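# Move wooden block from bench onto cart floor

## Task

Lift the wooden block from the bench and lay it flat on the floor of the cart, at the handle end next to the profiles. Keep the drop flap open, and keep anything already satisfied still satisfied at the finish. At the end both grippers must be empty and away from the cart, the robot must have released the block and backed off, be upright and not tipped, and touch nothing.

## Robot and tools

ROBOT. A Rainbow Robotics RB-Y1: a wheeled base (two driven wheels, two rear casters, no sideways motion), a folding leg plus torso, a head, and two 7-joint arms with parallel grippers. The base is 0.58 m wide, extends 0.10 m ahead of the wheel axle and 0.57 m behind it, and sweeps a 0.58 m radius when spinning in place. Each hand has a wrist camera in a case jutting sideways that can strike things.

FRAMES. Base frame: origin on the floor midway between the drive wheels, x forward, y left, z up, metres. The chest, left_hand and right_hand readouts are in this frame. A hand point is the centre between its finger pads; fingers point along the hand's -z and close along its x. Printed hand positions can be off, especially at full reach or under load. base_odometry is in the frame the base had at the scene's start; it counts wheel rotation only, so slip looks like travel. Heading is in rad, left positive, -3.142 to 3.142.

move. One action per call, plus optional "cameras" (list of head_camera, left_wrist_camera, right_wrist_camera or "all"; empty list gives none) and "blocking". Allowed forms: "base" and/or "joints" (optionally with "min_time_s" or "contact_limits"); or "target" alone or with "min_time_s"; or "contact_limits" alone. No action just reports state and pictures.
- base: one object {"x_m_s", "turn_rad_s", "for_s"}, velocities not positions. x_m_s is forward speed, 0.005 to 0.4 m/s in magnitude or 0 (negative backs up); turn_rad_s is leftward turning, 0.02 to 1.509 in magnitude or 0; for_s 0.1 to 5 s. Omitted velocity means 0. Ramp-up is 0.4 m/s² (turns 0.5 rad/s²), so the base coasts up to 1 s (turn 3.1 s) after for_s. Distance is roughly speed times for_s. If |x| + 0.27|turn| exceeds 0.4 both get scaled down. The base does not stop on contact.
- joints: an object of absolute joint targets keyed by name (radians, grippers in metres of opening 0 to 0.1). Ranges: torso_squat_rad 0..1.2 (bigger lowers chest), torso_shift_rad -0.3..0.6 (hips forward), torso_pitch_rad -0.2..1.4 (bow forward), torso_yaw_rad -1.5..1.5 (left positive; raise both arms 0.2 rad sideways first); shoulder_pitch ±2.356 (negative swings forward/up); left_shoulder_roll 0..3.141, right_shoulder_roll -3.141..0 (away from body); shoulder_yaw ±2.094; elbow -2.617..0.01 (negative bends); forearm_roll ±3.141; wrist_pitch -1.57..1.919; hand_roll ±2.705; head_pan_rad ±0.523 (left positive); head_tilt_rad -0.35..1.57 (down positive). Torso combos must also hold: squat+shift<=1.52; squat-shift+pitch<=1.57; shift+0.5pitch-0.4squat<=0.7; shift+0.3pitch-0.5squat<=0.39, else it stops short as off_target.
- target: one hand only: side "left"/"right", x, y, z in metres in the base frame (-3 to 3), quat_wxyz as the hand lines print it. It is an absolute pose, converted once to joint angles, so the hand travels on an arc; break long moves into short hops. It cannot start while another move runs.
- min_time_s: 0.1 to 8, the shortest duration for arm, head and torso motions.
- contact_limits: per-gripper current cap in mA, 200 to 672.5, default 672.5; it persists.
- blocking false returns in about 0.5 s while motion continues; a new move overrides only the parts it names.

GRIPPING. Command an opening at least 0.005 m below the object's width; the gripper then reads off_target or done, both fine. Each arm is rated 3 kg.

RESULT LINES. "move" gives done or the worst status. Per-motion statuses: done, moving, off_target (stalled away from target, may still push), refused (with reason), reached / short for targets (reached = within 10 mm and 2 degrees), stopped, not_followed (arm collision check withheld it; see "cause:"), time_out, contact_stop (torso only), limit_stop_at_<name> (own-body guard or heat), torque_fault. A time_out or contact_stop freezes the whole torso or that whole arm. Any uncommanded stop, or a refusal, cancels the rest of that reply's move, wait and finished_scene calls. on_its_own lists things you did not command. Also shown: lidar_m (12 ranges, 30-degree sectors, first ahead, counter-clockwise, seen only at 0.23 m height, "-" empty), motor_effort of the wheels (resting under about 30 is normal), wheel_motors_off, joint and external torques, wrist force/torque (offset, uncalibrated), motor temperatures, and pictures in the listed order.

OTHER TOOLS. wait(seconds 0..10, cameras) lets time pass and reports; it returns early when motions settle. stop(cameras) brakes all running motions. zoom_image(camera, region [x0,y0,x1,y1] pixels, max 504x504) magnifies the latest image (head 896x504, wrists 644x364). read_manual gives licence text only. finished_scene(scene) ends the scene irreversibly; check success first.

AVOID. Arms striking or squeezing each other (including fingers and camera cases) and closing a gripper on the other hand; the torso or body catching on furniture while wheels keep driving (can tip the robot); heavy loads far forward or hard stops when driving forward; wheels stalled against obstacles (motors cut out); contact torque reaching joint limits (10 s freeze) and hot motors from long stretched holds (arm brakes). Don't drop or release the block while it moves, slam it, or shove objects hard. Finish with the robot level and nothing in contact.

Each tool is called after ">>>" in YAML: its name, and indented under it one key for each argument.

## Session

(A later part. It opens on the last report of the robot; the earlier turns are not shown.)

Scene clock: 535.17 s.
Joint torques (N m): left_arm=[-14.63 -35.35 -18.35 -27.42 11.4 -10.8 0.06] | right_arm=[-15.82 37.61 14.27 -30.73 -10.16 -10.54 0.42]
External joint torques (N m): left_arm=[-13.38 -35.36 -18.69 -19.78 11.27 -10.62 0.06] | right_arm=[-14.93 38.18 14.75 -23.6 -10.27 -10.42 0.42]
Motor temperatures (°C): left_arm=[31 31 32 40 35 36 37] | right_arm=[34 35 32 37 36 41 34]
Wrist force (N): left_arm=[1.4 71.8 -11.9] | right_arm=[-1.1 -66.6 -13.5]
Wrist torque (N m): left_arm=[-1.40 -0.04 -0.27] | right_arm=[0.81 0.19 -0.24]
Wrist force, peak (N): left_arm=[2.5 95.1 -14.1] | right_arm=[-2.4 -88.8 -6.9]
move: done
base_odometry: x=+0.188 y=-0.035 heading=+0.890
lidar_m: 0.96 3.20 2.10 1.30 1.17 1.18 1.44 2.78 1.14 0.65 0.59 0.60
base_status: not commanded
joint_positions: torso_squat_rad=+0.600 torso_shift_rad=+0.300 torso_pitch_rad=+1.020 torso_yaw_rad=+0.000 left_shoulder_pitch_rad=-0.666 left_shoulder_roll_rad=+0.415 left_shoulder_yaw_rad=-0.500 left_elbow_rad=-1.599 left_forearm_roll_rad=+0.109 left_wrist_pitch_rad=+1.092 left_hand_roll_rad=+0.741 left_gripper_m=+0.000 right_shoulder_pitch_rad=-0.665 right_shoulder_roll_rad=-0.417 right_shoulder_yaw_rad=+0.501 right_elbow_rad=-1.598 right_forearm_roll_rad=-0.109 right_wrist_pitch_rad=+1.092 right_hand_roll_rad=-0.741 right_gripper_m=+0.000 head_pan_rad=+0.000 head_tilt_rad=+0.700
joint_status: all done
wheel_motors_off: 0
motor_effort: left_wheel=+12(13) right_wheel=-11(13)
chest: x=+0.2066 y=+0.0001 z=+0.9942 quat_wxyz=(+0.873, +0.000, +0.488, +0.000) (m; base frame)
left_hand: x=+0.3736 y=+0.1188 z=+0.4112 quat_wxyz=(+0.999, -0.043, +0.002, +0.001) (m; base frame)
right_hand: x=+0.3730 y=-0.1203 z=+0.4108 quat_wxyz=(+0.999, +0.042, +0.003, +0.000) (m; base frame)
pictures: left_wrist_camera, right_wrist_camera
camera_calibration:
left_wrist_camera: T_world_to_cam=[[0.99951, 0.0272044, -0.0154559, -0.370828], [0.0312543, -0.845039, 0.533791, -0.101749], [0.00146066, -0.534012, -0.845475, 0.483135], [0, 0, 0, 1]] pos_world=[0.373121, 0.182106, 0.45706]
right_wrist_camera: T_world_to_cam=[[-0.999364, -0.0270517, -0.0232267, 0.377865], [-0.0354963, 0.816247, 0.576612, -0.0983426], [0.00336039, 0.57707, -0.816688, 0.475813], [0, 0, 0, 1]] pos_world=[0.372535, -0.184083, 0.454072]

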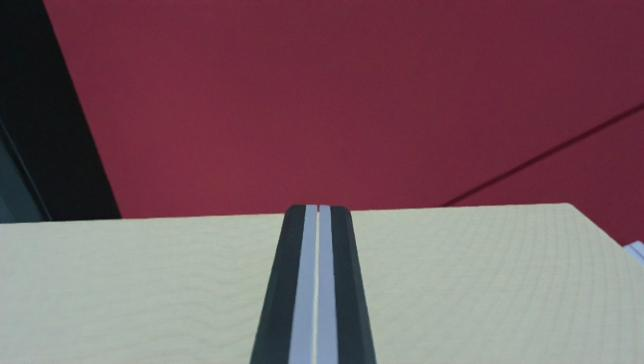

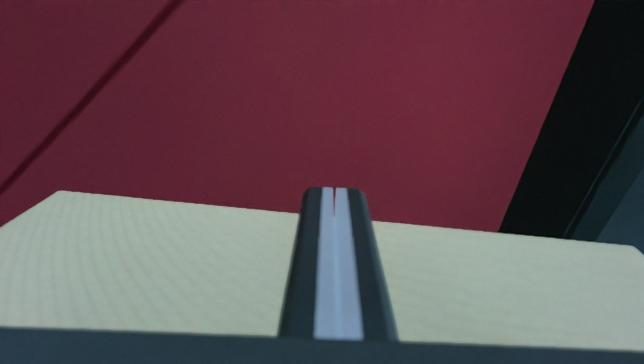

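>>> move:
  base: {"x_m_s":-0.2,"for_s":1.2}
  joints: {"left_shoulder_pitch_rad":-0.733,"left_shoulder_roll_rad":0.456,"left_shoulder_yaw_rad":-0.441,"left_elbow_rad":-1.836,"left_forearm_roll_rad":0.201,"left_wrist_pitch_rad":1.361,"left_hand_roll_rad":0.724,"right_shoulder_pitch_rad":-0.733,"right_shoulder_roll_rad":-0.458,"right_shoulder_yaw_rad":0.441,"right_elbow_rad":-1.836,"right_forearm_roll_rad":-0.201,"right_wrist_pitch_rad":1.361,"right_hand_roll_rad":-0.724}
  min_time_s: 3
  cameras: ["left_wrist_camera"]

>>> move:
  joints: {"left_shoulder_pitch_rad":-0.862,"left_shoulder_roll_rad":0.484,"left_shoulder_yaw_rad":-0.359,"left_elbow_rad":-1.980,"left_forearm_roll_rad":0.304,"left_wrist_pitch_rad":1.621,"left_hand_roll_rad":0.722,"right_shoulder_pitch_rad":-0.862,"right_shoulder_roll_rad":-0.486,"right_shoulder_yaw_rad":0.359,"right_elbow_rad":-1.980,"right_forearm_roll_rad":-0.304,"right_wrist_pitch_rad":1.621,"right_hand_roll_rad":-0.722}
  min_time_s: 3
  cameras: ["left_wrist_camera","right_wrist_camera"]

>>> move:
  base: {"turn_rad_s":-0.4,"for_s":2.233}
  joints: {"torso_squat_rad":0.05,"torso_shift_rad":0.1,"torso_pitch_rad":0.94,"head_tilt_rad":0.3}
  min_time_s: 3
  cameras: ["head_camera","right_wrist_camera"]

Scene clock: 543.87 s.
Joint torques (N m): left_arm=[-18.32 -34.62 -19.2 -27.93 14.61 -11.67 -0.02] | right_arm=[-23.58 36.39 13.44 -32.1 -12.95 -11.87 0.06]
External joint torques (N m): left_arm=[-14.85 -35.46 -20.55 -19.36 14.46 -11.49 -0.02] | right_arm=[-20.54 37.79 14.86 -24.07 -13.05 -11.76 0.06]
Motor temperatures (°C): left_arm=[31 31 32 41 36 37 37] | right_arm=[34 35 32 38 38 42 34]
Wrist force (N): left_arm=[2.8 81.6 -10.4] | right_arm=[-2.7 -76.9 -12.8]
Wrist torque (N m): left_arm=[-1.61 -0.13 -0.19] | right_arm=[1.12 0.19 0.23]
Wrist force, peak (N): left_arm=[3.7 96.5 -11.5] | right_arm=[-2.5 -91.2 -12.3]
move: done
base_odometry: x=+0.037 y=-0.222 heading=+0.891
lidar_m: 1.19 3.61 1.82 1.14 1.01 1.02 1.25 2.42 2.74 0.84 0.74 0.75
base_status: done (sent for 1.2 of 1.2 s)
joint_positions: torso_squat_rad=+0.600 torso_shift_rad=+0.300 torso_pitch_rad=+1.021 torso_yaw_rad=+0.000 left_shoulder_pitch_rad=-0.729 left_shoulder_roll_rad=+0.465 left_shoulder_yaw_rad=-0.436 left_elbow_rad=-1.831 left_forearm_roll_rad=+0.197 left_wrist_pitch_rad=+1.364 left_hand_roll_rad=+0.724 left_gripper_m=+0.000 right_shoulder_pitch_rad=-0.728 right_shoulder_roll_rad=-0.467 right_shoulder_yaw_rad=+0.437 right_elbow_rad=-1.830 right_forearm_roll_rad=-0.198 right_wrist_pitch_rad=+1.364 right_hand_roll_rad=-0.724 right_gripper_m=+0.000 head_pan_rad=+0.000 head_tilt_rad=+0.700
joint_status: all done
wheel_motors_off: 0
motor_effort: left_wheel=+12(32) right_wheel=-15(33)
chest: x=+0.2067 y=+0.0001 z=+0.9942 quat_wxyz=(+0.873, +0.000, +0.488, +0.000) (m; base frame)
left_hand: x=+0.4241 y=+0.1190 z=+0.4739 quat_wxyz=(+0.999, -0.042, +0.002, +0.001) (m; base frame)
right_hand: x=+0.4229 y=-0.1203 z=+0.4732 quat_wxyz=(+0.999, +0.041, +0.003, -0.001) (m; base frame)
pictures: left_wrist_camera
camera_calibration:
left_wrist_camera: T_world_to_cam=[[0.999476, 0.0286637, -0.015035, -0.420709], [0.0322669, -0.84576, 0.532587, -0.13638], [0.00254992, -0.532793, -0.846242, 0.535839], [0, 0, 0, 1]] pos_world=[0.423523, 0.182205, 0.519758]

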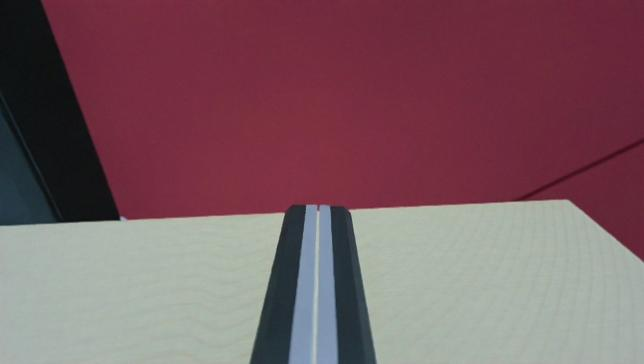

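Scene clock: 547.17 s.
Joint torques (N m): left_arm=[-22.37 -35.21 -19.21 -26.96 16.99 -12.86 -0.33] | right_arm=[-28.8 36.55 12.38 -31.5 -14.51 -13.57 -0.37]
External joint torques (N m): left_arm=[-16.1 -36.89 -21.6 -18.18 16.84 -12.68 -0.33] | right_arm=[-22.98 38.78 14.75 -23.24 -14.62 -13.46 -0.37]
Motor temperatures (°C): left_arm=[31 31 32 41 37 37 37] | right_arm=[34 35 32 38 39 42 34]
Wrist force (N): left_arm=[5.7 93.2 -10.3] | right_arm=[-4.1 -87.4 -14.2]
Wrist torque (N m): left_arm=[-1.79 -0.05 0.07] | right_arm=[1.34 0.06 0.51]
Wrist force, peak (N): left_arm=[5.8 96.8 -9.7] | right_arm=[-4.7 -91.5 -14.0]
move: done
base_odometry: x=+0.037 y=-0.222 heading=+0.891
lidar_m: 1.18 3.62 1.82 1.14 1.02 1.03 1.25 2.42 2.73 0.84 0.75 0.76
base_status: not commanded
joint_positions: torso_squat_rad=+0.600 torso_shift_rad=+0.300 torso_pitch_rad=+1.021 torso_yaw_rad=+0.000 left_shoulder_pitch_rad=-0.858 left_shoulder_roll_rad=+0.493 left_shoulder_yaw_rad=-0.353 left_elbow_rad=-1.975 left_forearm_roll_rad=+0.300 left_wrist_pitch_rad=+1.624 left_hand_roll_rad=+0.722 left_gripper_m=+0.000 right_shoulder_pitch_rad=-0.856 right_shoulder_roll_rad=-0.496 right_shoulder_yaw_rad=+0.355 right_elbow_rad=-1.974 right_forearm_roll_rad=-0.300 right_wrist_pitch_rad=+1.624 right_hand_roll_rad=-0.722 right_gripper_m=+0.000 head_pan_rad=+0.000 head_tilt_rad=+0.700
joint_status: all done
wheel_motors_off: 0
motor_effort: left_wheel=+13(13) right_wheel=-13(16)
chest: x=+0.2067 y=+0.0001 z=+0.9942 quat_wxyz=(+0.873, +0.000, +0.488, +0.000) (m; base frame)
left_hand: x=+0.4752 y=+0.1193 z=+0.5377 quat_wxyz=(+0.999, -0.042, +0.001, +0.003) (m; base frame)
right_hand: x=+0.4738 y=-0.1204 z=+0.5368 quat_wxyz=(+0.999, +0.040, +0.003, -0.002) (m; base frame)
pictures: left_wrist_camera, right_wrist_camera
camera_calibration:
left_wrist_camera: T_world_to_cam=[[0.999398, 0.0318269, -0.0137975, -0.471795], [0.0342925, -0.846506, 0.531274, -0.171941], [0.00522913, -0.531427, -0.847088, 0.588861], [0, 0, 0, 1]] pos_world=[0.474328, 0.182404, 0.583655]
right_wrist_camera: T_world_to_cam=[[-0.999483, -0.0229275, -0.0225451, 0.481649], [-0.0317161, 0.81839, 0.573787, -0.167357], [0.00529519, 0.574205, -0.818694, 0.578349], [0, 0, 0, 1]] pos_world=[0.47303, -0.184085, 0.580377]

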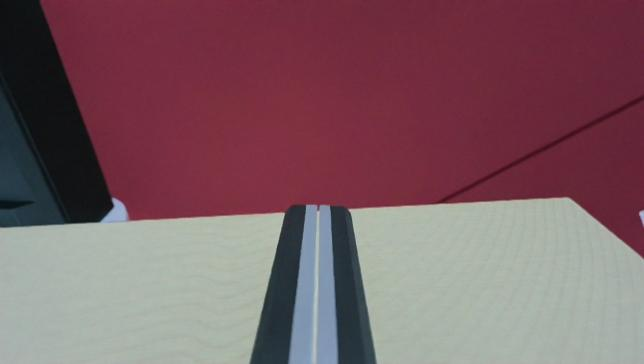

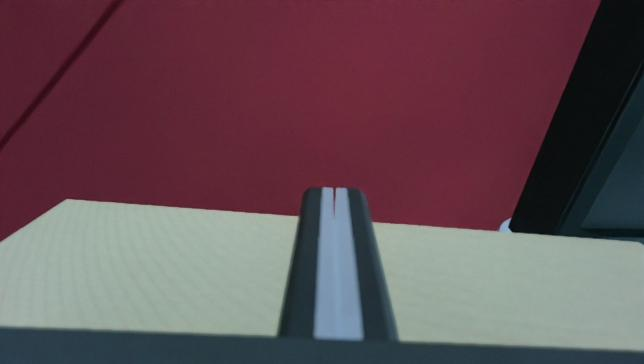

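Scene clock: 550.57 s.
Joint torques (N m): left_arm=[-22.69 -35.11 -19.25 -26.83 16.6 -13.25 -0.31] | right_arm=[-29.46 36.79 11.98 -31.37 -14.21 -14.07 -0.52]
External joint torques (N m): left_arm=[-14.96 -37.2 -22.2 -18.05 16.55 -12.96 -0.31] | right_arm=[-22.16 39.44 14.88 -23.09 -14.42 -13.84 -0.52]
Motor temperatures (°C): left_arm=[31 31 32 41 38 37 37] | right_arm=[34 35 32 39 40 42 34]
Wrist force (N): left_arm=[3.6 92.1 -9.0] | right_arm=[-5.8 -87.9 -13.8]
Wrist torque (N m): left_arm=[-1.75 -0.08 0.12] | right_arm=[1.37 0.04 0.53]
Wrist force, peak (N): left_arm=[4.1 93.5 -9.1] | right_arm=[-5.8 -88.6 -13.9]
move: done
base_odometry: x=+0.037 y=-0.222 heading=-0.002
lidar_m: 0.75 0.78 1.76 4.56 1.51 1.08 1.02 1.07 1.42 3.56 1.11 0.79
base_status: done (sent for 2.23 of 2.23 s)
joint_positions: torso_squat_rad=+0.050 torso_shift_rad=+0.100 torso_pitch_rad=+0.941 torso_yaw_rad=+0.000 left_shoulder_pitch_rad=-0.858 left_shoulder_roll_rad=+0.493 left_shoulder_yaw_rad=-0.353 left_elbow_rad=-1.975 left_forearm_roll_rad=+0.300 left_wrist_pitch_rad=+1.624 left_hand_roll_rad=+0.722 left_gripper_m=+0.000 right_shoulder_pitch_rad=-0.856 right_shoulder_roll_rad=-0.496 right_shoulder_yaw_rad=+0.355 right_elbow_rad=-1.974 right_forearm_roll_rad=-0.300 right_wrist_pitch_rad=+1.624 right_hand_roll_rad=-0.722 right_gripper_m=+0.000 head_pan_rad=+0.000 head_tilt_rad=+0.300
joint_status: all done
wheel_motors_off: 0
motor_effort: left_wheel=+17(33) right_wheel=-6(33)
chest: x=+0.0920 y=+0.0001 z=+1.1584 quat_wxyz=(+0.891, +0.000, +0.453, +0.000) (m; base frame)
left_hand: x=+0.3962 y=+0.1193 z=+0.7248 quat_wxyz=(+0.998, -0.042, -0.039, +0.001) (m; base frame)
right_hand: x=+0.3949 y=-0.1204 z=+0.7238 quat_wxyz=(+0.999, +0.040, -0.037, +0.000) (m; base frame)
pictures: head_camera, right_wrist_camera
camera_calibration:
head_camera: T_world_to_cam=[[-0.0174069, -0.999502, -0.026336, 0.0369014], [-0.925824, 0.0260588, -0.377057, 0.773044], [0.377555, 0.0178191, -0.925816, 1.00954], [0, 0, 0, 1]] pos_world=[0.335186, -0.00125083, 1.22711]
right_wrist_camera: T_world_to_cam=[[-0.994483, -0.022934, -0.102363, 0.462836], [-0.0774935, 0.818308, 0.569532, -0.256073], [0.0707028, 0.574322, -0.815571, 0.703692], [0, 0, 0, 1]] pos_world=[0.390686, -0.183984, 0.767129]

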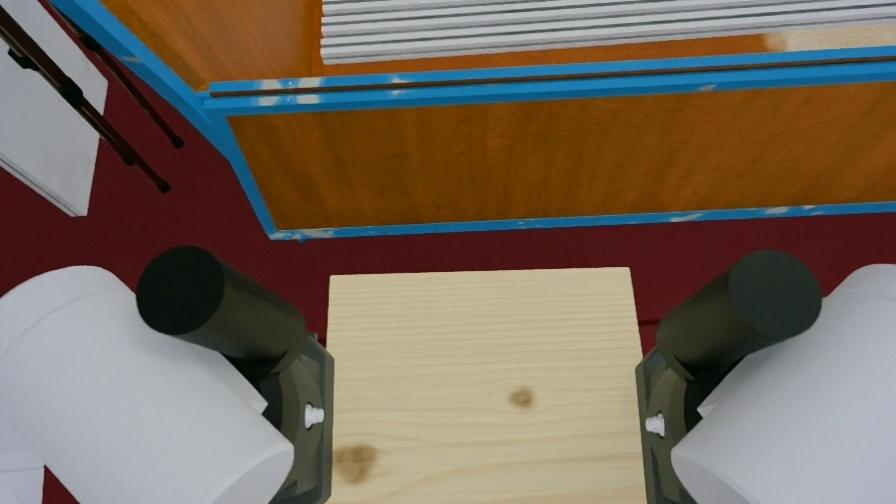

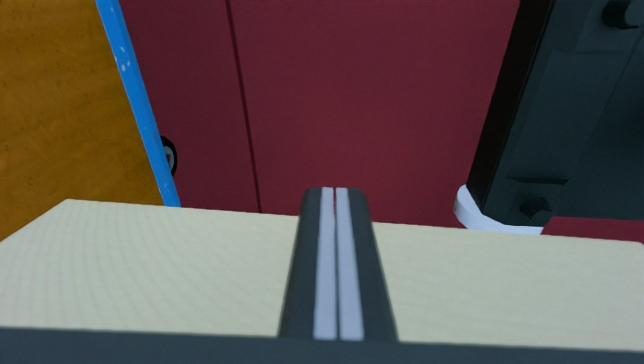

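>>> move:
  base: {"turn_rad_s":-0.3,"for_s":0.5}
  cameras: []

>>> move:
  base: {"x_m_s":0.25,"for_s":1.4}
  cameras: []

>>> move:
  base: {"turn_rad_s":0.3,"for_s":0.5}
  cameras: ["head_camera"]

>>> move:
  base: {"x_m_s":0.2,"for_s":1.0}
  cameras: ["head_camera","left_wrist_camera","right_wrist_camera"]

Scene clock: 558.97 s.
Joint torques (N m): left_arm=[-22.95 -35.09 -19.26 -26.73 16.57 -13.24 -0.26] | right_arm=[-29.41 36.57 12.28 -31.43 -14.08 -13.86 -0.38]
External joint torques (N m): left_arm=[-15.22 -37.18 -22.21 -17.95 16.52 -12.95 -0.26] | right_arm=[-22.11 39.22 15.18 -23.15 -14.29 -13.63 -0.38]
Motor temperatures (°C): left_arm=[31 31 32 41 40 38 37] | right_arm=[35 35 32 40 41 44 34]
Wrist force (N): left_arm=[4.6 92.4 -9.6] | right_arm=[-5.4 -88.2 -13.3]
Wrist torque (N m): left_arm=[-1.84 0.00 0.13] | right_arm=[1.35 0.05 0.54]
Wrist force, peak (N): left_arm=[3.7 93.7 -9.8] | right_arm=[-5.4 -88.7 -13.7]
move: done
base_odometry: x=+0.037 y=-0.222 heading=-0.126
lidar_m: 0.75 0.75 1.19 3.82 1.75 1.12 1.03 1.04 1.28 2.54 2.65 0.83
base_status: done (sent for 0.5 of 0.5 s)
joint_positions: torso_squat_rad=+0.050 torso_shift_rad=+0.100 torso_pitch_rad=+0.941 torso_yaw_rad=+0.000 left_shoulder_pitch_rad=-0.858 left_shoulder_roll_rad=+0.493 left_shoulder_yaw_rad=-0.353 left_elbow_rad=-1.975 left_forearm_roll_rad=+0.300 left_wrist_pitch_rad=+1.624 left_hand_roll_rad=+0.722 left_gripper_m=+0.000 right_shoulder_pitch_rad=-0.856 right_shoulder_roll_rad=-0.496 right_shoulder_yaw_rad=+0.355 right_elbow_rad=-1.974 right_forearm_roll_rad=-0.300 right_wrist_pitch_rad=+1.624 right_hand_roll_rad=-0.722 right_gripper_m=+0.000 head_pan_rad=+0.000 head_tilt_rad=+0.300
joint_status: not commanded
wheel_motors_off: 0
motor_effort: left_wheel=+17(33) right_wheel=-6(24)
chest: x=+0.0920 y=+0.0001 z=+1.1584 quat_wxyz=(+0.891, +0.000, +0.453, +0.000) (m; base frame)
left_hand: x=+0.3961 y=+0.1193 z=+0.7248 quat_wxyz=(+0.998, -0.042, -0.039, +0.001) (m; base frame)
right_hand: x=+0.3949 y=-0.1204 z=+0.7238 quat_wxyz=(+0.999, +0.040, -0.037, +0.000) (m; base frame)
pictures: none
No camera images: "cameras" was empty.

Scene clock: 561.37 s.
Joint torques (N m): left_arm=[-22.38 -35.19 -19.1 -26.46 16.49 -13.28 -0.38] | right_arm=[-29.12 36.4 11.99 -31.15 -14.09 -13.82 -0.42]
External joint torques (N m): left_arm=[-14.66 -37.28 -22.05 -17.68 16.44 -12.98 -0.37] | right_arm=[-21.82 39.04 14.88 -22.87 -14.3 -13.59 -0.43]
Motor temperatures (°C): left_arm=[31 31 32 41 40 38 37] | right_arm=[35 35 32 40 42 44 34]
Wrist force (N): left_arm=[3.7 93.1 -9.7] | right_arm=[-5.7 -87.3 -14.2]
Wrist torque (N m): left_arm=[-1.85 0.00 0.14] | right_arm=[1.31 0.07 0.51]
Wrist force, peak (N): left_arm=[5.0 93.5 -9.4] | right_arm=[-5.6 -88.3 -13.8]
move: done
base_odometry: x=+0.384 y=-0.266 heading=-0.126
lidar_m: 0.40 0.41 0.51 1.64 2.37 1.49 1.37 1.39 1.71 3.40 0.71 0.45
base_status: done (sent for 1.4 of 1.4 s)
joint_positions: torso_squat_rad=+0.050 torso_shift_rad=+0.100 torso_pitch_rad=+0.941 torso_yaw_rad=+0.000 left_shoulder_pitch_rad=-0.858 left_shoulder_roll_rad=+0.493 left_shoulder_yaw_rad=-0.353 left_elbow_rad=-1.975 left_forearm_roll_rad=+0.300 left_wrist_pitch_rad=+1.624 left_hand_roll_rad=+0.722 left_gripper_m=+0.000 right_shoulder_pitch_rad=-0.857 right_shoulder_roll_rad=-0.496 right_shoulder_yaw_rad=+0.355 right_elbow_rad=-1.974 right_forearm_roll_rad=-0.300 right_wrist_pitch_rad=+1.624 right_hand_roll_rad=-0.722 right_gripper_m=+0.000 head_pan_rad=+0.000 head_tilt_rad=+0.300
joint_status: not commanded
wheel_motors_off: 0
motor_effort: left_wheel=+1(43) right_wheel=-1(29)
chest: x=+0.0921 y=+0.0001 z=+1.1584 quat_wxyz=(+0.891, +0.000, +0.453, +0.000) (m; base frame)
left_hand: x=+0.3962 y=+0.1193 z=+0.7248 quat_wxyz=(+0.998, -0.042, -0.039, +0.001) (m; base frame)
right_hand: x=+0.3950 y=-0.1204 z=+0.7238 quat_wxyz=(+0.999, +0.040, -0.037, +0.000) (m; base frame)
pictures: none
No camera images: "cameras" was empty.

Scene clock: 562.70 s.
Joint torques (N m): left_arm=[-22.58 -35.15 -19.32 -26.75 16.57 -13.27 -0.31] | right_arm=[-29.38 36.45 12.15 -31.2 -14.16 -14.03 -0.43]
External joint torques (N m): left_arm=[-14.86 -37.24 -22.27 -17.97 16.52 -12.97 -0.3] | right_arm=[-22.08 39.1 15.04 -22.92 -14.37 -13.8 -0.43]
Motor temperatures (°C): left_arm=[31 31 32 42 40 38 37] | right_arm=[35 35 32 40 42 44 34]
Wrist force (N): left_arm=[4.1 92.0 -9.4] | right_arm=[-5.4 -88.4 -13.1]
Wrist torque (N m): left_arm=[-1.73 -0.11 0.14] | right_arm=[1.39 0.03 0.54]
Wrist force, peak (N): left_arm=[4.0 93.8 -9.7] | right_arm=[-4.6 -88.7 -13.5]
move: done
base_odometry: x=+0.384 y=-0.266 heading=-0.001
lidar_m: 0.40 0.42 0.90 4.16 2.00 1.44 1.35 1.42 1.91 4.77 0.60 0.43
base_status: done (sent for 0.5 of 0.5 s)
joint_positions: torso_squat_rad=+0.050 torso_shift_rad=+0.100 torso_pitch_rad=+0.941 torso_yaw_rad=+0.000 left_shoulder_pitch_rad=-0.858 left_shoulder_roll_rad=+0.493 left_shoulder_yaw_rad=-0.353 left_elbow_rad=-1.975 left_forearm_roll_rad=+0.300 left_wrist_pitch_rad=+1.624 left_hand_roll_rad=+0.722 left_gripper_m=+0.000 right_shoulder_pitch_rad=-0.857 right_shoulder_roll_rad=-0.496 right_shoulder_yaw_rad=+0.355 right_elbow_rad=-1.974 right_forearm_roll_rad=-0.300 right_wrist_pitch_rad=+1.624 right_hand_roll_rad=-0.722 right_gripper_m=+0.000 head_pan_rad=+0.000 head_tilt_rad=+0.300
joint_status: not commanded
wheel_motors_off: 0
motor_effort: left_wheel=-16(33) right_wheel=+3(24)
chest: x=+0.0921 y=+0.0001 z=+1.1584 quat_wxyz=(+0.891, +0.000, +0.453, +0.000) (m; base frame)
left_hand: x=+0.3962 y=+0.1194 z=+0.7248 quat_wxyz=(+0.998, -0.042, -0.039, +0.001) (m; base frame)
right_hand: x=+0.3950 y=-0.1203 z=+0.7238 quat_wxyz=(+0.999, +0.040, -0.037, +0.000) (m; base frame)
pictures: head_camera
camera_calibration:
head_camera: T_world_to_cam=[[-0.0173175, -0.999504, -0.0263012, 0.0368285], [-0.925825, 0.025963, -0.377061, 0.773049], [0.377556, 0.0178206, -0.925815, 1.00954], [0, 0, 0, 1]] pos_world=[0.335186, -0.00125112, 1.22711]

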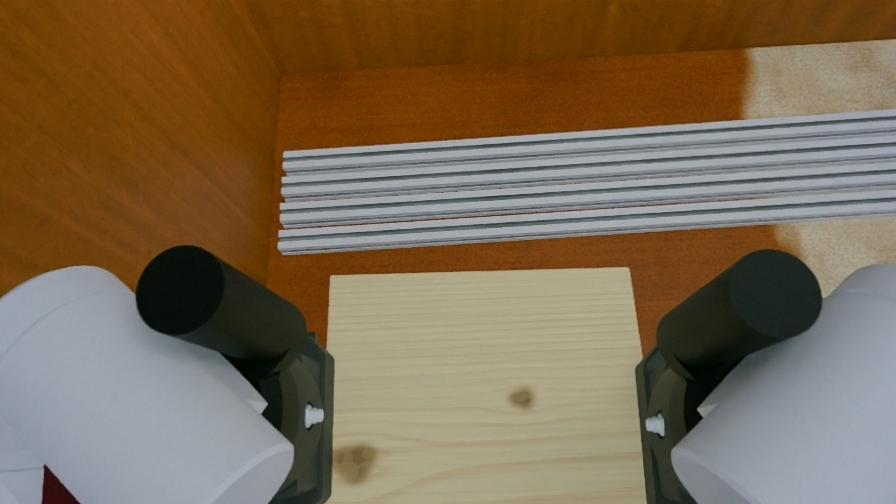

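Scene clock: 564.53 s.
Joint torques (N m): left_arm=[-22.6 -35.11 -19.21 -26.52 16.47 -13.33 -0.3] | right_arm=[-28.98 36.28 12.29 -31.16 -13.95 -13.89 -0.44]
External joint torques (N m): left_arm=[-14.87 -37.2 -22.16 -17.74 16.42 -13.04 -0.3] | right_arm=[-21.68 38.93 15.19 -22.88 -14.16 -13.66 -0.44]
Motor temperatures (°C): left_arm=[31 31 32 42 40 38 37] | right_arm=[35 35 32 40 42 44 34]
Wrist force (N): left_arm=[4.2 92.5 -9.0] | right_arm=[-5.2 -87.6 -13.4]
Wrist torque (N m): left_arm=[-1.75 -0.01 0.13] | right_arm=[1.37 0.09 0.52]
Wrist force, peak (N): left_arm=[3.3 93.3 -9.6] | right_arm=[-5.0 -88.4 -13.1]
move: done
base_odometry: x=+0.584 y=-0.266 heading=-0.001
lidar_m: 0.20 0.21 0.29 1.59 2.31 1.65 1.56 1.63 2.17 0.94 0.31 0.21
base_status: done (sent for 1 of 1 s)
joint_positions: torso_squat_rad=+0.050 torso_shift_rad=+0.100 torso_pitch_rad=+0.941 torso_yaw_rad=+0.000 left_shoulder_pitch_rad=-0.858 left_shoulder_roll_rad=+0.493 left_shoulder_yaw_rad=-0.353 left_elbow_rad=-1.976 left_forearm_roll_rad=+0.300 left_wrist_pitch_rad=+1.624 left_hand_roll_rad=+0.722 left_gripper_m=+0.000 right_shoulder_pitch_rad=-0.857 right_shoulder_roll_rad=-0.496 right_shoulder_yaw_rad=+0.355 right_elbow_rad=-1.974 right_forearm_roll_rad=-0.300 right_wrist_pitch_rad=+1.624 right_hand_roll_rad=-0.722 right_gripper_m=+0.000 head_pan_rad=+0.000 head_tilt_rad=+0.300
joint_status: not commanded
wheel_motors_off: 0
motor_effort: left_wheel=-1(27) right_wheel=+1(38)
chest: x=+0.0921 y=+0.0001 z=+1.1584 quat_wxyz=(+0.891, +0.000, +0.453, +0.000) (m; base frame)
left_hand: x=+0.3962 y=+0.1193 z=+0.7249 quat_wxyz=(+0.998, -0.042, -0.039, +0.001) (m; base frame)
right_hand: x=+0.3950 y=-0.1203 z=+0.7239 quat_wxyz=(+0.999, +0.040, -0.037, +0.000) (m; base frame)
pictures: head_camera, left_wrist_camera, right_wrist_camera
camera_calibration:
head_camera: T_world_to_cam=[[-0.0173138, -0.999504, -0.0262998, 0.0368254], [-0.925825, 0.025959, -0.377061, 0.773049], [0.377556, 0.0178206, -0.925815, 1.00954], [0, 0, 0, 1]] pos_world=[0.335186, -0.00125113, 1.22711]
left_wrist_camera: T_world_to_cam=[[0.997307, 0.0318768, 0.0660557, -0.447438], [-0.00819876, -0.84652, 0.532293, -0.252473], [0.0728853, -0.531401, -0.843979, 0.718787], [0, 0, 0, 1]] pos_world=[0.391774, 0.182504, 0.770587]
right_wrist_camera: T_world_to_cam=[[-0.994468, -0.0229589, -0.102502, 0.463043], [-0.077599, 0.818264, 0.569582, -0.256127], [0.0707969, 0.574385, -0.815518, 0.7037], [0, 0, 0, 1]] pos_world=[0.390786, -0.183984, 0.767229]

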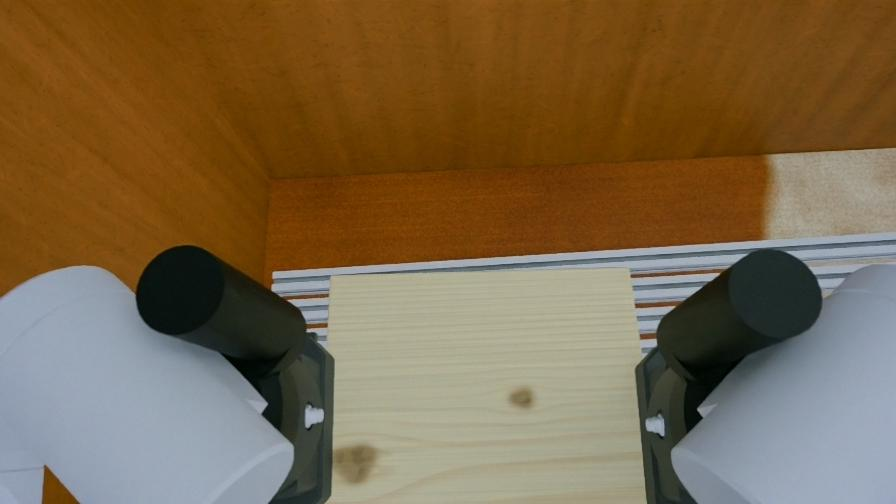

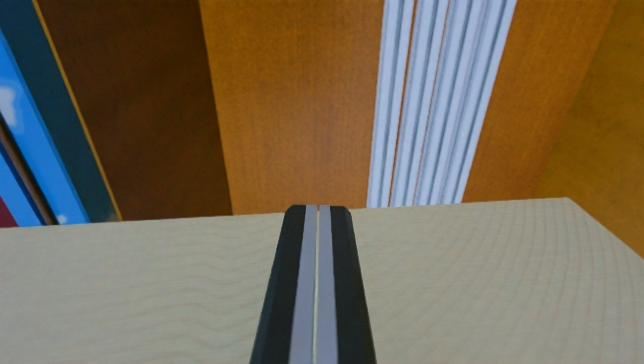

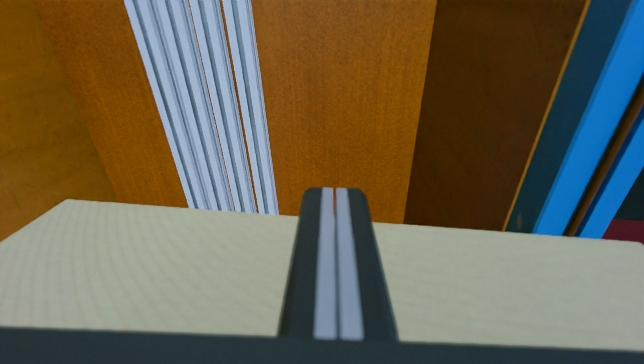

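>>> move:
  joints: {"torso_squat_rad":0.6,"torso_shift_rad":0.3,"torso_pitch_rad":1.02}
  min_time_s: 2.5
  cameras: []

>>> move:
  base: {"x_m_s":-0.07,"turn_rad_s":0.02,"for_s":1.0}
  cameras: ["head_camera","left_wrist_camera","right_wrist_camera"]

Scene clock: 570.77 s.
Joint torques (N m): left_arm=[-20.81 -34.69 -19.66 -26.43 16.88 -13.35 -0.26] | right_arm=[-27.62 37.41 13.16 -31.03 -14.33 -13.86 -0.37]
External joint torques (N m): left_arm=[-14.54 -36.37 -22.05 -17.65 16.73 -13.17 -0.26] | right_arm=[-21.79 39.65 15.54 -22.77 -14.44 -13.75 -0.37]
Motor temperatures (°C): left_arm=[31 31 32 42 41 39 37] | right_arm=[35 35 32 41 43 45 34]
Wrist force (N): left_arm=[6.0 93.3 -9.1] | right_arm=[-4.1 -89.4 -13.2]
Wrist torque (N m): left_arm=[-1.72 -0.02 0.08] | right_arm=[1.39 0.02 0.52]
Wrist force, peak (N): left_arm=[5.2 95.8 -10.1] | right_arm=[-5.0 -90.7 -13.2]
move: done
base_odometry: x=+0.584 y=-0.266 heading=-0.002
lidar_m: 0.20 0.20 0.29 1.60 2.30 1.64 1.56 1.63 2.17 4.48 0.30 0.21
base_status: not commanded
joint_positions: torso_squat_rad=+0.600 torso_shift_rad=+0.300 torso_pitch_rad=+1.021 torso_yaw_rad=+0.000 left_shoulder_pitch_rad=-0.858 left_shoulder_roll_rad=+0.493 left_shoulder_yaw_rad=-0.353 left_elbow_rad=-1.976 left_forearm_roll_rad=+0.300 left_wrist_pitch_rad=+1.624 left_hand_roll_rad=+0.722 left_gripper_m=+0.000 right_shoulder_pitch_rad=-0.857 right_shoulder_roll_rad=-0.496 right_shoulder_yaw_rad=+0.355 right_elbow_rad=-1.974 right_forearm_roll_rad=-0.300 right_wrist_pitch_rad=+1.624 right_hand_roll_rad=-0.722 right_gripper_m=+0.000 head_pan_rad=+0.000 head_tilt_rad=+0.300
joint_status: all done
wheel_motors_off: 0
motor_effort: left_wheel=-8(8) right_wheel=+5(7)
chest: x=+0.2068 y=+0.0000 z=+0.9941 quat_wxyz=(+0.873, +0.000, +0.489, +0.000) (m; base frame)
left_hand: x=+0.4753 y=+0.1191 z=+0.5377 quat_wxyz=(+0.999, -0.042, +0.001, +0.003) (m; base frame)
right_hand: x=+0.4740 y=-0.1205 z=+0.5368 quat_wxyz=(+0.999, +0.040, +0.003, -0.002) (m; base frame)
pictures: none
No camera images: "cameras" was empty.

Scene clock: 572.33 s.
Joint torques (N m): left_arm=[-21.1 -35.1 -20.08 -26.55 16.77 -13.33 -0.33] | right_arm=[-27.39 37.82 13.17 -31.01 -14.33 -13.7 -0.41]
External joint torques (N m): left_arm=[-14.83 -36.79 -22.47 -17.77 16.62 -13.16 -0.33] | right_arm=[-21.56 40.07 15.56 -22.74 -14.44 -13.59 -0.41]
Motor temperatures (°C): left_arm=[31 31 32 42 42 39 37] | right_arm=[35 35 32 41 43 45 34]
Wrist force (N): left_arm=[4.9 92.3 -9.2] | right_arm=[-4.1 -87.6 -13.6]
Wrist torque (N m): left_arm=[-1.76 -0.08 0.17] | right_arm=[1.42 0.05 0.50]
Wrist force, peak (N): left_arm=[6.0 95.4 -9.8] | right_arm=[-3.6 -90.6 -14.1]
move: done
base_odometry: x=+0.514 y=-0.267 heading=+0.017
lidar_m: 0.27 0.28 0.40 3.95 2.17 1.55 1.49 1.56 2.11 4.40 0.40 0.29
base_status: done (sent for 1 of 1 s)
joint_positions: torso_squat_rad=+0.600 torso_shift_rad=+0.300 torso_pitch_rad=+1.021 torso_yaw_rad=+0.000 left_shoulder_pitch_rad=-0.858 left_shoulder_roll_rad=+0.493 left_shoulder_yaw_rad=-0.353 left_elbow_rad=-1.976 left_forearm_roll_rad=+0.300 left_wrist_pitch_rad=+1.624 left_hand_roll_rad=+0.722 left_gripper_m=+0.000 right_shoulder_pitch_rad=-0.857 right_shoulder_roll_rad=-0.496 right_shoulder_yaw_rad=+0.355 right_elbow_rad=-1.974 right_forearm_roll_rad=-0.300 right_wrist_pitch_rad=+1.624 right_hand_roll_rad=-0.722 right_gripper_m=+0.000 head_pan_rad=+0.000 head_tilt_rad=+0.300
joint_status: not commanded
wheel_motors_off: 0
motor_effort: left_wheel=-13(44) right_wheel=+8(20)
chest: x=+0.2067 y=+0.0001 z=+0.9942 quat_wxyz=(+0.873, +0.000, +0.488, +0.000) (m; base frame)
left_hand: x=+0.4753 y=+0.1193 z=+0.5378 quat_wxyz=(+0.999, -0.042, +0.001, +0.003) (m; base frame)
right_hand: x=+0.4741 y=-0.1205 z=+0.5369 quat_wxyz=(+0.999, +0.040, +0.003, -0.002) (m; base frame)
pictures: head_camera, left_wrist_camera, right_wrist_camera
camera_calibration:
head_camera: T_world_to_cam=[[-0.0194532, -0.999502, -0.0248648, 0.0335325], [-0.952943, 0.0260606, -0.302027, 0.748243], [0.302525, 0.0178193, -0.952975, 0.856764], [0, 0, 0, 1]] pos_world=[0.454494, -0.00125082, 1.0433]
left_wrist_camera: T_world_to_cam=[[0.999401, 0.0317966, -0.0136631, -0.471967], [0.034195, -0.846463, 0.531349, -0.172003], [0.00532977, -0.531498, -0.847043, 0.588884], [0, 0, 0, 1]] pos_world=[0.474428, 0.182404, 0.583755]
right_wrist_camera: T_world_to_cam=[[-0.99947, -0.0228914, -0.0231266, 0.482289], [-0.0320203, 0.818394, 0.573765, -0.167165], [0.00579236, 0.574202, -0.818693, 0.578248], [0, 0, 0, 1]] pos_world=[0.473332, -0.184185, 0.580475]

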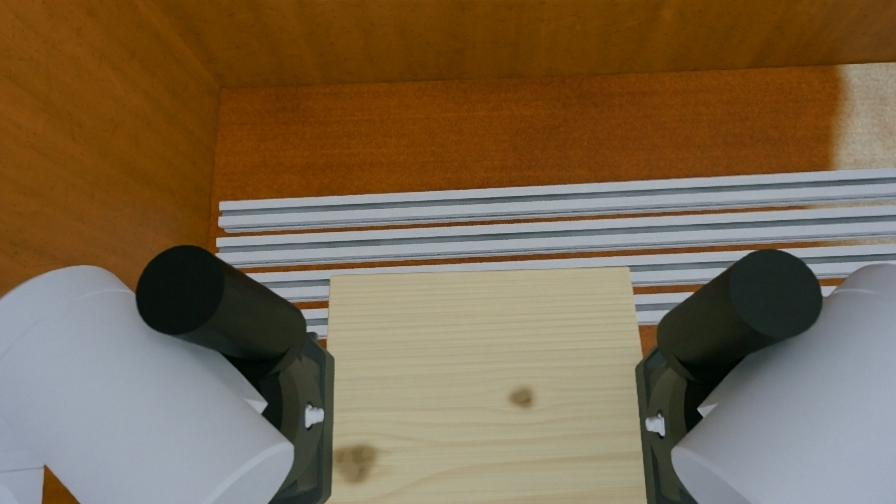

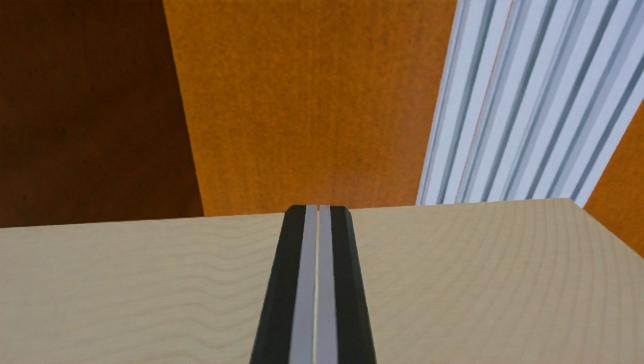

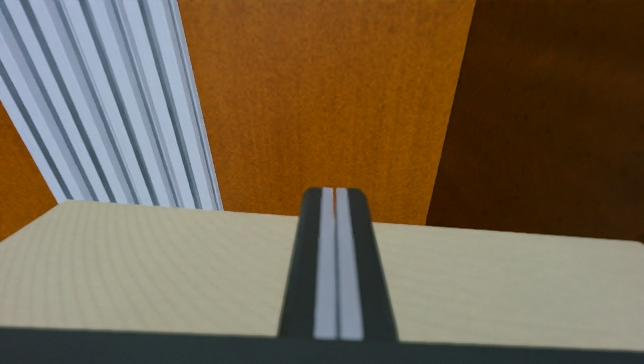

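>>> move:
  joints: {"torso_squat_rad":0.954,"torso_shift_rad":0.42}
  min_time_s: 2.5
  cameras: ["head_camera","left_wrist_camera","right_wrist_camera"]

Scene clock: 578.47 s.
Joint torques (N m): left_arm=[-17.46 -40.35 -21.35 -21.01 16.06 -12.9 -0.34] | right_arm=[-22.75 42.59 14.81 -25.48 -13.8 -13.21 -0.39]
External joint torques (N m): left_arm=[-10.73 -42.19 -23.94 -12.23 15.95 -12.69 -0.34] | right_arm=[-16.43 44.97 17.37 -17.21 -13.95 -13.06 -0.39]
Motor temperatures (°C): left_arm=[31 31 32 42 42 39 37] | right_arm=[35 35 32 41 44 45 34]
Wrist force (N): left_arm=[4.8 89.9 -9.8] | right_arm=[-4.4 -84.4 -13.4]
Wrist torque (N m): left_arm=[-1.80 0.09 0.16] | right_arm=[1.25 -0.01 0.50]
Wrist force, peak (N): left_arm=[6.2 96.7 -9.3] | right_arm=[-2.9 -91.2 -12.6]
move: contact_stop
base_odometry: x=+0.514 y=-0.267 heading=+0.018
lidar_m: 0.27 0.28 0.39 3.96 2.16 1.56 1.49 1.57 2.13 4.40 0.40 0.29
base_status: not commanded
joint_positions: torso_squat_rad=+0.855 torso_shift_rad=+0.376 torso_pitch_rad=+0.997 torso_yaw_rad=+0.001 left_shoulder_pitch_rad=-0.859 left_shoulder_roll_rad=+0.494 left_shoulder_yaw_rad=-0.353 left_elbow_rad=-1.977 left_forearm_roll_rad=+0.300 left_wrist_pitch_rad=+1.624 left_hand_roll_rad=+0.722 left_gripper_m=+0.000 right_shoulder_pitch_rad=-0.858 right_shoulder_roll_rad=-0.497 right_shoulder_yaw_rad=+0.355 right_elbow_rad=-1.976 right_forearm_roll_rad=-0.301 right_wrist_pitch_rad=+1.624 right_hand_roll_rad=-0.722 right_gripper_m=+0.000 head_pan_rad=+0.000 head_tilt_rad=+0.300
joint_status: torso_squat_rad contact_stop (moved +0.255 of +0.354); torso_shift_rad contact_stop (moved +0.076 of +0.120)
wheel_motors_off: 0
on_its_own: torso_squat_rad is held at +0.855, not at your +0.954, since a contact_stop; torso_shift_rad is held at +0.379, not at your +0.420, since a contact_stop
motor_effort: left_wheel=-2(31) right_wheel=-4(19)
chest: x=+0.2006 y=+0.0000 z=+0.8756 quat_wxyz=(+0.878, +0.000, +0.478, +0.000) (m; base frame)
left_hand: x=+0.4810 y=+0.1197 z=+0.4265 quat_wxyz=(+0.999, -0.041, -0.012, +0.002) (m; base frame)
right_hand: x=+0.4800 y=-0.1202 z=+0.4255 quat_wxyz=(+0.999, +0.040, -0.011, -0.001) (m; base frame)
pictures: head_camera, left_wrist_camera, right_wrist_camera
camera_calibration:
head_camera: T_world_to_cam=[[-0.018536, -0.999491, -0.0259595, 0.0310971], [-0.94539, 0.0259713, -0.324905, 0.725167], [0.325414, 0.0185194, -0.94539, 0.734397], [0, 0, 0, 1]] pos_world=[0.447159, -0.00135285, 0.93071]
left_wrist_camera: T_world_to_cam=[[0.999413, 0.0317311, 0.0128911, -0.490552], [0.0200319, -0.846844, 0.531463, -0.105867], [0.0277807, -0.530893, -0.846983, 0.483885], [0, 0, 0, 1]] pos_world=[0.478942, 0.182804, 0.472431]
right_wrist_camera: T_world_to_cam=[[-0.998472, -0.023579, -0.0499781, 0.496518], [-0.0480182, 0.817808, 0.573484, -0.0955593], [0.0273503, 0.575008, -0.817691, 0.476062], [0, 0, 0, 1]] pos_world=[0.47815, -0.183883, 0.468888]

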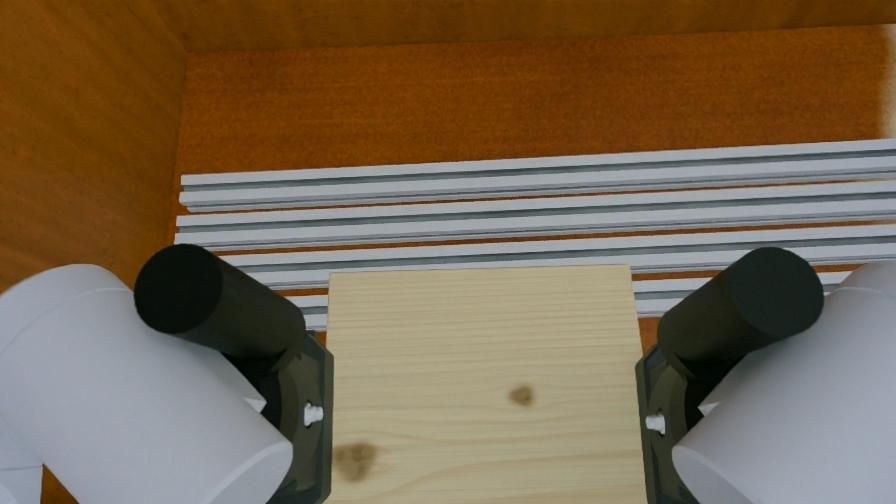

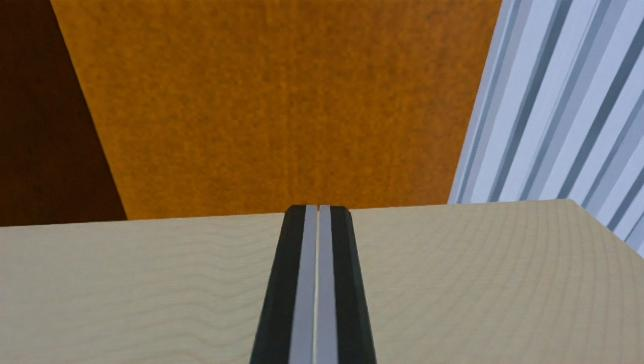

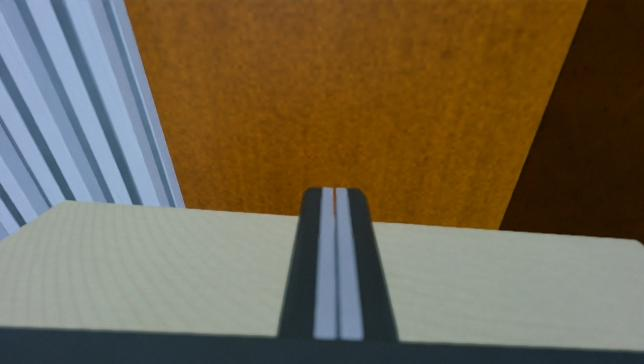

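>>> move:
  joints: {"torso_squat_rad":0.62,"torso_shift_rad":0.385,"torso_pitch_rad":1.02}
  min_time_s: 1.5
  cameras: []

>>> move:
  joints: {"left_shoulder_pitch_rad":-0.733,"left_shoulder_roll_rad":0.456,"left_shoulder_yaw_rad":-0.441,"left_elbow_rad":-1.836,"left_forearm_roll_rad":0.201,"left_wrist_pitch_rad":1.361,"left_hand_roll_rad":0.724,"right_shoulder_pitch_rad":-0.733,"right_shoulder_roll_rad":-0.458,"right_shoulder_yaw_rad":0.441,"right_elbow_rad":-1.836,"right_forearm_roll_rad":-0.201,"right_wrist_pitch_rad":1.361,"right_hand_roll_rad":-0.724}
  min_time_s: 3
  cameras: ["left_wrist_camera","right_wrist_camera"]

>>> move:
  base: {"x_m_s":0.02,"for_s":2.5}
  joints: {"left_shoulder_pitch_rad":-0.669,"left_shoulder_roll_rad":0.408,"left_shoulder_yaw_rad":-0.505,"left_elbow_rad":-1.604,"left_forearm_roll_rad":0.112,"left_wrist_pitch_rad":1.089,"left_hand_roll_rad":0.741,"right_shoulder_pitch_rad":-0.669,"right_shoulder_roll_rad":-0.410,"right_shoulder_yaw_rad":0.505,"right_elbow_rad":-1.604,"right_forearm_roll_rad":-0.112,"right_wrist_pitch_rad":1.089,"right_hand_roll_rad":-0.741}
  min_time_s: 3
  cameras: ["head_camera","left_wrist_camera","right_wrist_camera"]

Scene clock: 594.40 s.
Joint torques (N m): left_arm=[-21.21 -34.41 -20.47 -26.16 16.49 -13.12 -0.24] | right_arm=[-26.44 39.37 14.36 -30.74 -14.28 -13.44 -0.45]
External joint torques (N m): left_arm=[-14.95 -36.1 -22.86 -17.38 16.34 -12.94 -0.24] | right_arm=[-20.61 41.61 16.74 -22.48 -14.39 -13.32 -0.45]
Motor temperatures (°C): left_arm=[31 31 32 41 43 39 37] | right_arm=[35 36 32 40 44 46 34]
Wrist force (N): left_arm=[5.8 90.4 -9.7] | right_arm=[-4.0 -86.5 -13.3]
Wrist torque (N m): left_arm=[-1.70 0.11 0.13] | right_arm=[1.33 -0.01 0.51]
Wrist force, peak (N): left_arm=[4.9 96.0 -9.6] | right_arm=[-4.5 -91.5 -14.2]
move: done
base_odometry: x=+0.514 y=-0.267 heading=+0.018
lidar_m: 0.26 0.29 0.39 3.96 2.15 1.56 1.49 1.56 2.11 4.40 0.40 0.29
base_status: not commanded
joint_positions: torso_squat_rad=+0.620 torso_shift_rad=+0.385 torso_pitch_rad=+1.021 torso_yaw_rad=+0.000 left_shoulder_pitch_rad=-0.858 left_shoulder_roll_rad=+0.493 left_shoulder_yaw_rad=-0.353 left_elbow_rad=-1.976 left_forearm_roll_rad=+0.300 left_wrist_pitch_rad=+1.624 left_hand_roll_rad=+0.722 left_gripper_m=+0.000 right_shoulder_pitch_rad=-0.857 right_shoulder_roll_rad=-0.496 right_shoulder_yaw_rad=+0.355 right_elbow_rad=-1.974 right_forearm_roll_rad=-0.300 right_wrist_pitch_rad=+1.624 right_hand_roll_rad=-0.722 right_gripper_m=+0.000 head_pan_rad=+0.000 head_tilt_rad=+0.300
joint_status: all done
wheel_motors_off: 0
motor_effort: left_wheel=-2(5) right_wheel=+0(6)
chest: x=+0.2500 y=+0.0000 z=+0.9702 quat_wxyz=(+0.873, +0.000, +0.489, +0.000) (m; base frame)
left_hand: x=+0.5185 y=+0.1194 z=+0.5138 quat_wxyz=(+0.999, -0.042, +0.001, +0.003) (m; base frame)
right_hand: x=+0.5176 y=-0.1205 z=+0.5129 quat_wxyz=(+0.999, +0.040, +0.002, -0.002) (m; base frame)
pictures: none
No camera images: "cameras" was empty.

Scene clock: 597.70 s.
Joint torques (N m): left_arm=[-16.28 -35.28 -20.86 -25.93 13.75 -12.06 0.61] | right_arm=[-19.91 39 15.93 -30.51 -12.12 -11.82 -0.7]
External joint torques (N m): left_arm=[-12.8 -36.14 -22.22 -17.36 13.6 -11.89 0.61] | right_arm=[-16.85 40.4 17.36 -22.47 -12.23 -11.7 -0.7]
Motor temperatures (°C): left_arm=[31 31 32 42 43 39 37] | right_arm=[35 36 32 41 44 46 34]
Wrist force (N): left_arm=[3.2 80.7 -11.1] | right_arm=[-3.6 -75.4 -13.5]
Wrist torque (N m): left_arm=[-1.56 0.07 -0.12] | right_arm=[1.03 0.01 0.26]
Wrist force, peak (N): left_arm=[5.9 94.8 -9.7] | right_arm=[-4.0 -90.0 -13.6]
move: done
base_odometry: x=+0.514 y=-0.267 heading=+0.018
lidar_m: 0.27 0.29 0.39 3.96 2.17 1.57 1.49 1.58 2.12 4.39 0.40 0.29
base_status: not commanded
joint_positions: torso_squat_rad=+0.620 torso_shift_rad=+0.385 torso_pitch_rad=+1.021 torso_yaw_rad=+0.000 left_shoulder_pitch_rad=-0.730 left_shoulder_roll_rad=+0.465 left_shoulder_yaw_rad=-0.435 left_elbow_rad=-1.832 left_forearm_roll_rad=+0.198 left_wrist_pitch_rad=+1.364 left_hand_roll_rad=+0.724 left_gripper_m=+0.000 right_shoulder_pitch_rad=-0.729 right_shoulder_roll_rad=-0.468 right_shoulder_yaw_rad=+0.436 right_elbow_rad=-1.830 right_forearm_roll_rad=-0.198 right_wrist_pitch_rad=+1.364 right_hand_roll_rad=-0.724 right_gripper_m=+0.000 head_pan_rad=+0.000 head_tilt_rad=+0.300
joint_status: all done
wheel_motors_off: 0
motor_effort: left_wheel=-2(3) right_wheel=-1(2)
chest: x=+0.2500 y=+0.0000 z=+0.9702 quat_wxyz=(+0.873, +0.000, +0.489, +0.000) (m; base frame)
left_hand: x=+0.4677 y=+0.1191 z=+0.4501 quat_wxyz=(+0.999, -0.042, +0.002, +0.001) (m; base frame)
right_hand: x=+0.4669 y=-0.1203 z=+0.4493 quat_wxyz=(+0.999, +0.041, +0.003, +0.000) (m; base frame)
pictures: left_wrist_camera, right_wrist_camera
camera_calibration:
left_wrist_camera: T_world_to_cam=[[0.999477, 0.028905, -0.0144735, -0.464971], [0.0321722, -0.845797, 0.532533, -0.124949], [0.0031512, -0.532721, -0.846285, 0.515367], [0, 0, 0, 1]] pos_world=[0.467124, 0.182305, 0.495957]
right_wrist_camera: T_world_to_cam=[[-0.999389, -0.0259707, -0.0233929, 0.472699], [-0.0347036, 0.817064, 0.575501, -0.117083], [0.00416733, 0.575961, -0.817466, 0.506851], [0, 0, 0, 1]] pos_world=[0.466235, -0.183986, 0.492773]

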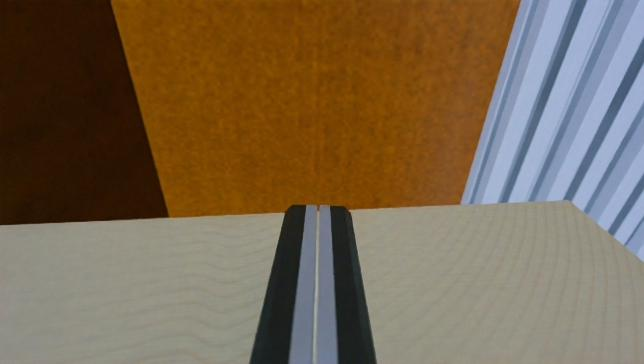

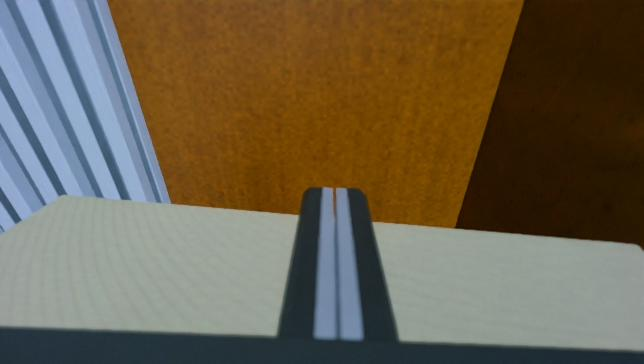

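Scene clock: 601.00 s.
Joint torques (N m): left_arm=[-12.86 -32.69 -18.18 -24.26 9.82 -10.31 0.58] | right_arm=[-13.53 36.76 15.4 -27.47 -8.8 -9.58 -0.23]
External joint torques (N m): left_arm=[-11.61 -32.74 -18.54 -16.63 9.68 -10.13 0.58] | right_arm=[-12.63 37.35 15.89 -20.33 -8.9 -9.46 -0.23]
Motor temperatures (°C): left_arm=[31 31 32 42 43 39 37] | right_arm=[35 36 32 41 44 45 34]
Wrist force (N): left_arm=[-0.1 65.0 -12.2] | right_arm=[-1.6 -60.8 -13.0]
Wrist torque (N m): left_arm=[-1.24 -0.11 -0.21] | right_arm=[0.71 0.13 -0.22]
Wrist force, peak (N): left_arm=[3.7 99.6 -9.0] | right_arm=[-3.4 -94.4 -13.6]
move: done
base_odometry: x=+0.564 y=-0.266 heading=+0.018
lidar_m: 0.22 0.23 0.31 1.59 2.24 1.62 1.53 1.62 2.18 4.20 0.33 0.24
base_status: done (sent for 2.5 of 2.5 s)
joint_positions: torso_squat_rad=+0.620 torso_shift_rad=+0.385 torso_pitch_rad=+1.021 torso_yaw_rad=+0.000 left_shoulder_pitch_rad=-0.666 left_shoulder_roll_rad=+0.416 left_shoulder_yaw_rad=-0.500 left_elbow_rad=-1.600 left_forearm_roll_rad=+0.110 left_wrist_pitch_rad=+1.091 left_hand_roll_rad=+0.741 left_gripper_m=+0.000 right_shoulder_pitch_rad=-0.666 right_shoulder_roll_rad=-0.419 right_shoulder_yaw_rad=+0.501 right_elbow_rad=-1.599 right_forearm_roll_rad=-0.110 right_wrist_pitch_rad=+1.091 right_hand_roll_rad=-0.741 right_gripper_m=+0.000 head_pan_rad=+0.000 head_tilt_rad=+0.300
joint_status: all done
wheel_motors_off: 0
motor_effort: left_wheel=+1(16) right_wheel=-1(16)
chest: x=+0.2499 y=+0.0000 z=+0.9702 quat_wxyz=(+0.873, +0.000, +0.488, +0.000) (m; base frame)
left_hand: x=+0.4173 y=+0.1194 z=+0.3874 quat_wxyz=(+0.999, -0.043, +0.002, +0.000) (m; base frame)
right_hand: x=+0.4170 y=-0.1207 z=+0.3869 quat_wxyz=(+0.999, +0.041, +0.002, +0.000) (m; base frame)
pictures: head_camera, left_wrist_camera, right_wrist_camera
camera_calibration:
head_camera: T_world_to_cam=[[-0.0192424, -0.999497, -0.0252187, 0.0340332], [-0.952947, 0.0259667, -0.302021, 0.782188], [0.302524, 0.0182205, -0.952968, 0.820911], [0, 0, 0, 1]] pos_world=[0.497694, -0.00125212, 1.0194]
left_wrist_camera: T_world_to_cam=[[0.999537, 0.0267309, -0.0145285, -0.415214], [0.0303601, -0.84544, 0.533207, -0.0892878], [0.00197008, -0.533401, -0.84586, 0.463057], [0, 0, 0, 1]] pos_world=[0.416821, 0.182607, 0.433258]
right_wrist_camera: T_world_to_cam=[[-0.999314, -0.027726, -0.0245378, 0.421596], [-0.0368028, 0.81631, 0.57644, -0.0820419], [0.00404811, 0.576948, -0.816771, 0.456102], [0, 0, 0, 1]] pos_world=[0.416441, -0.184486, 0.430168]

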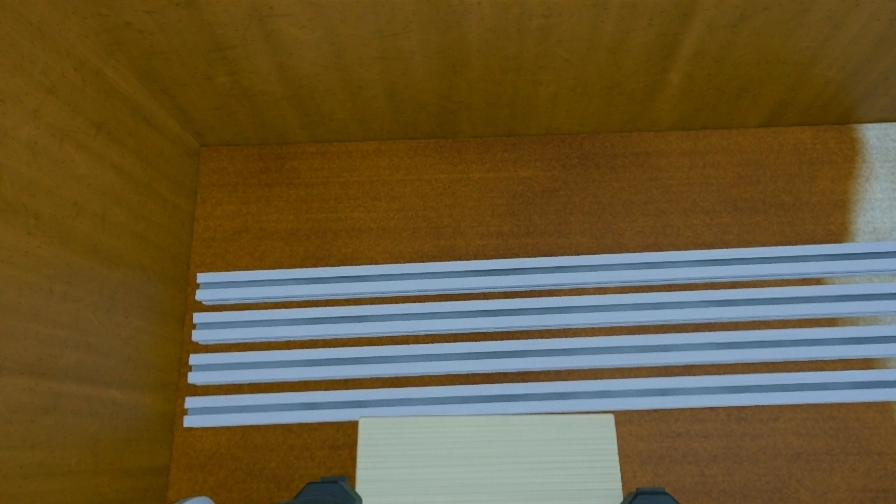

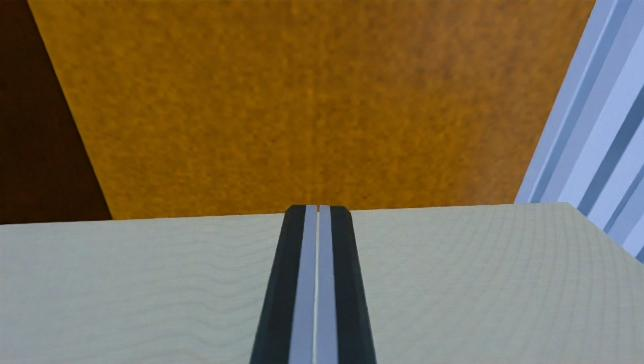

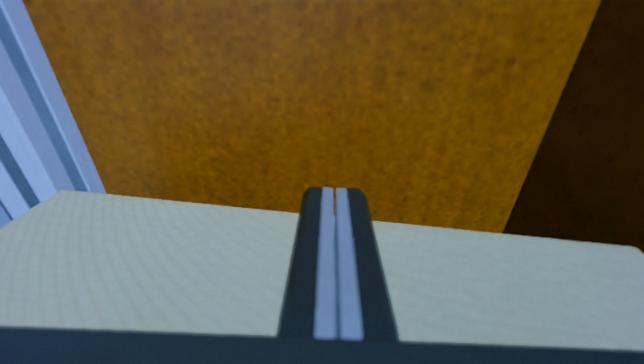

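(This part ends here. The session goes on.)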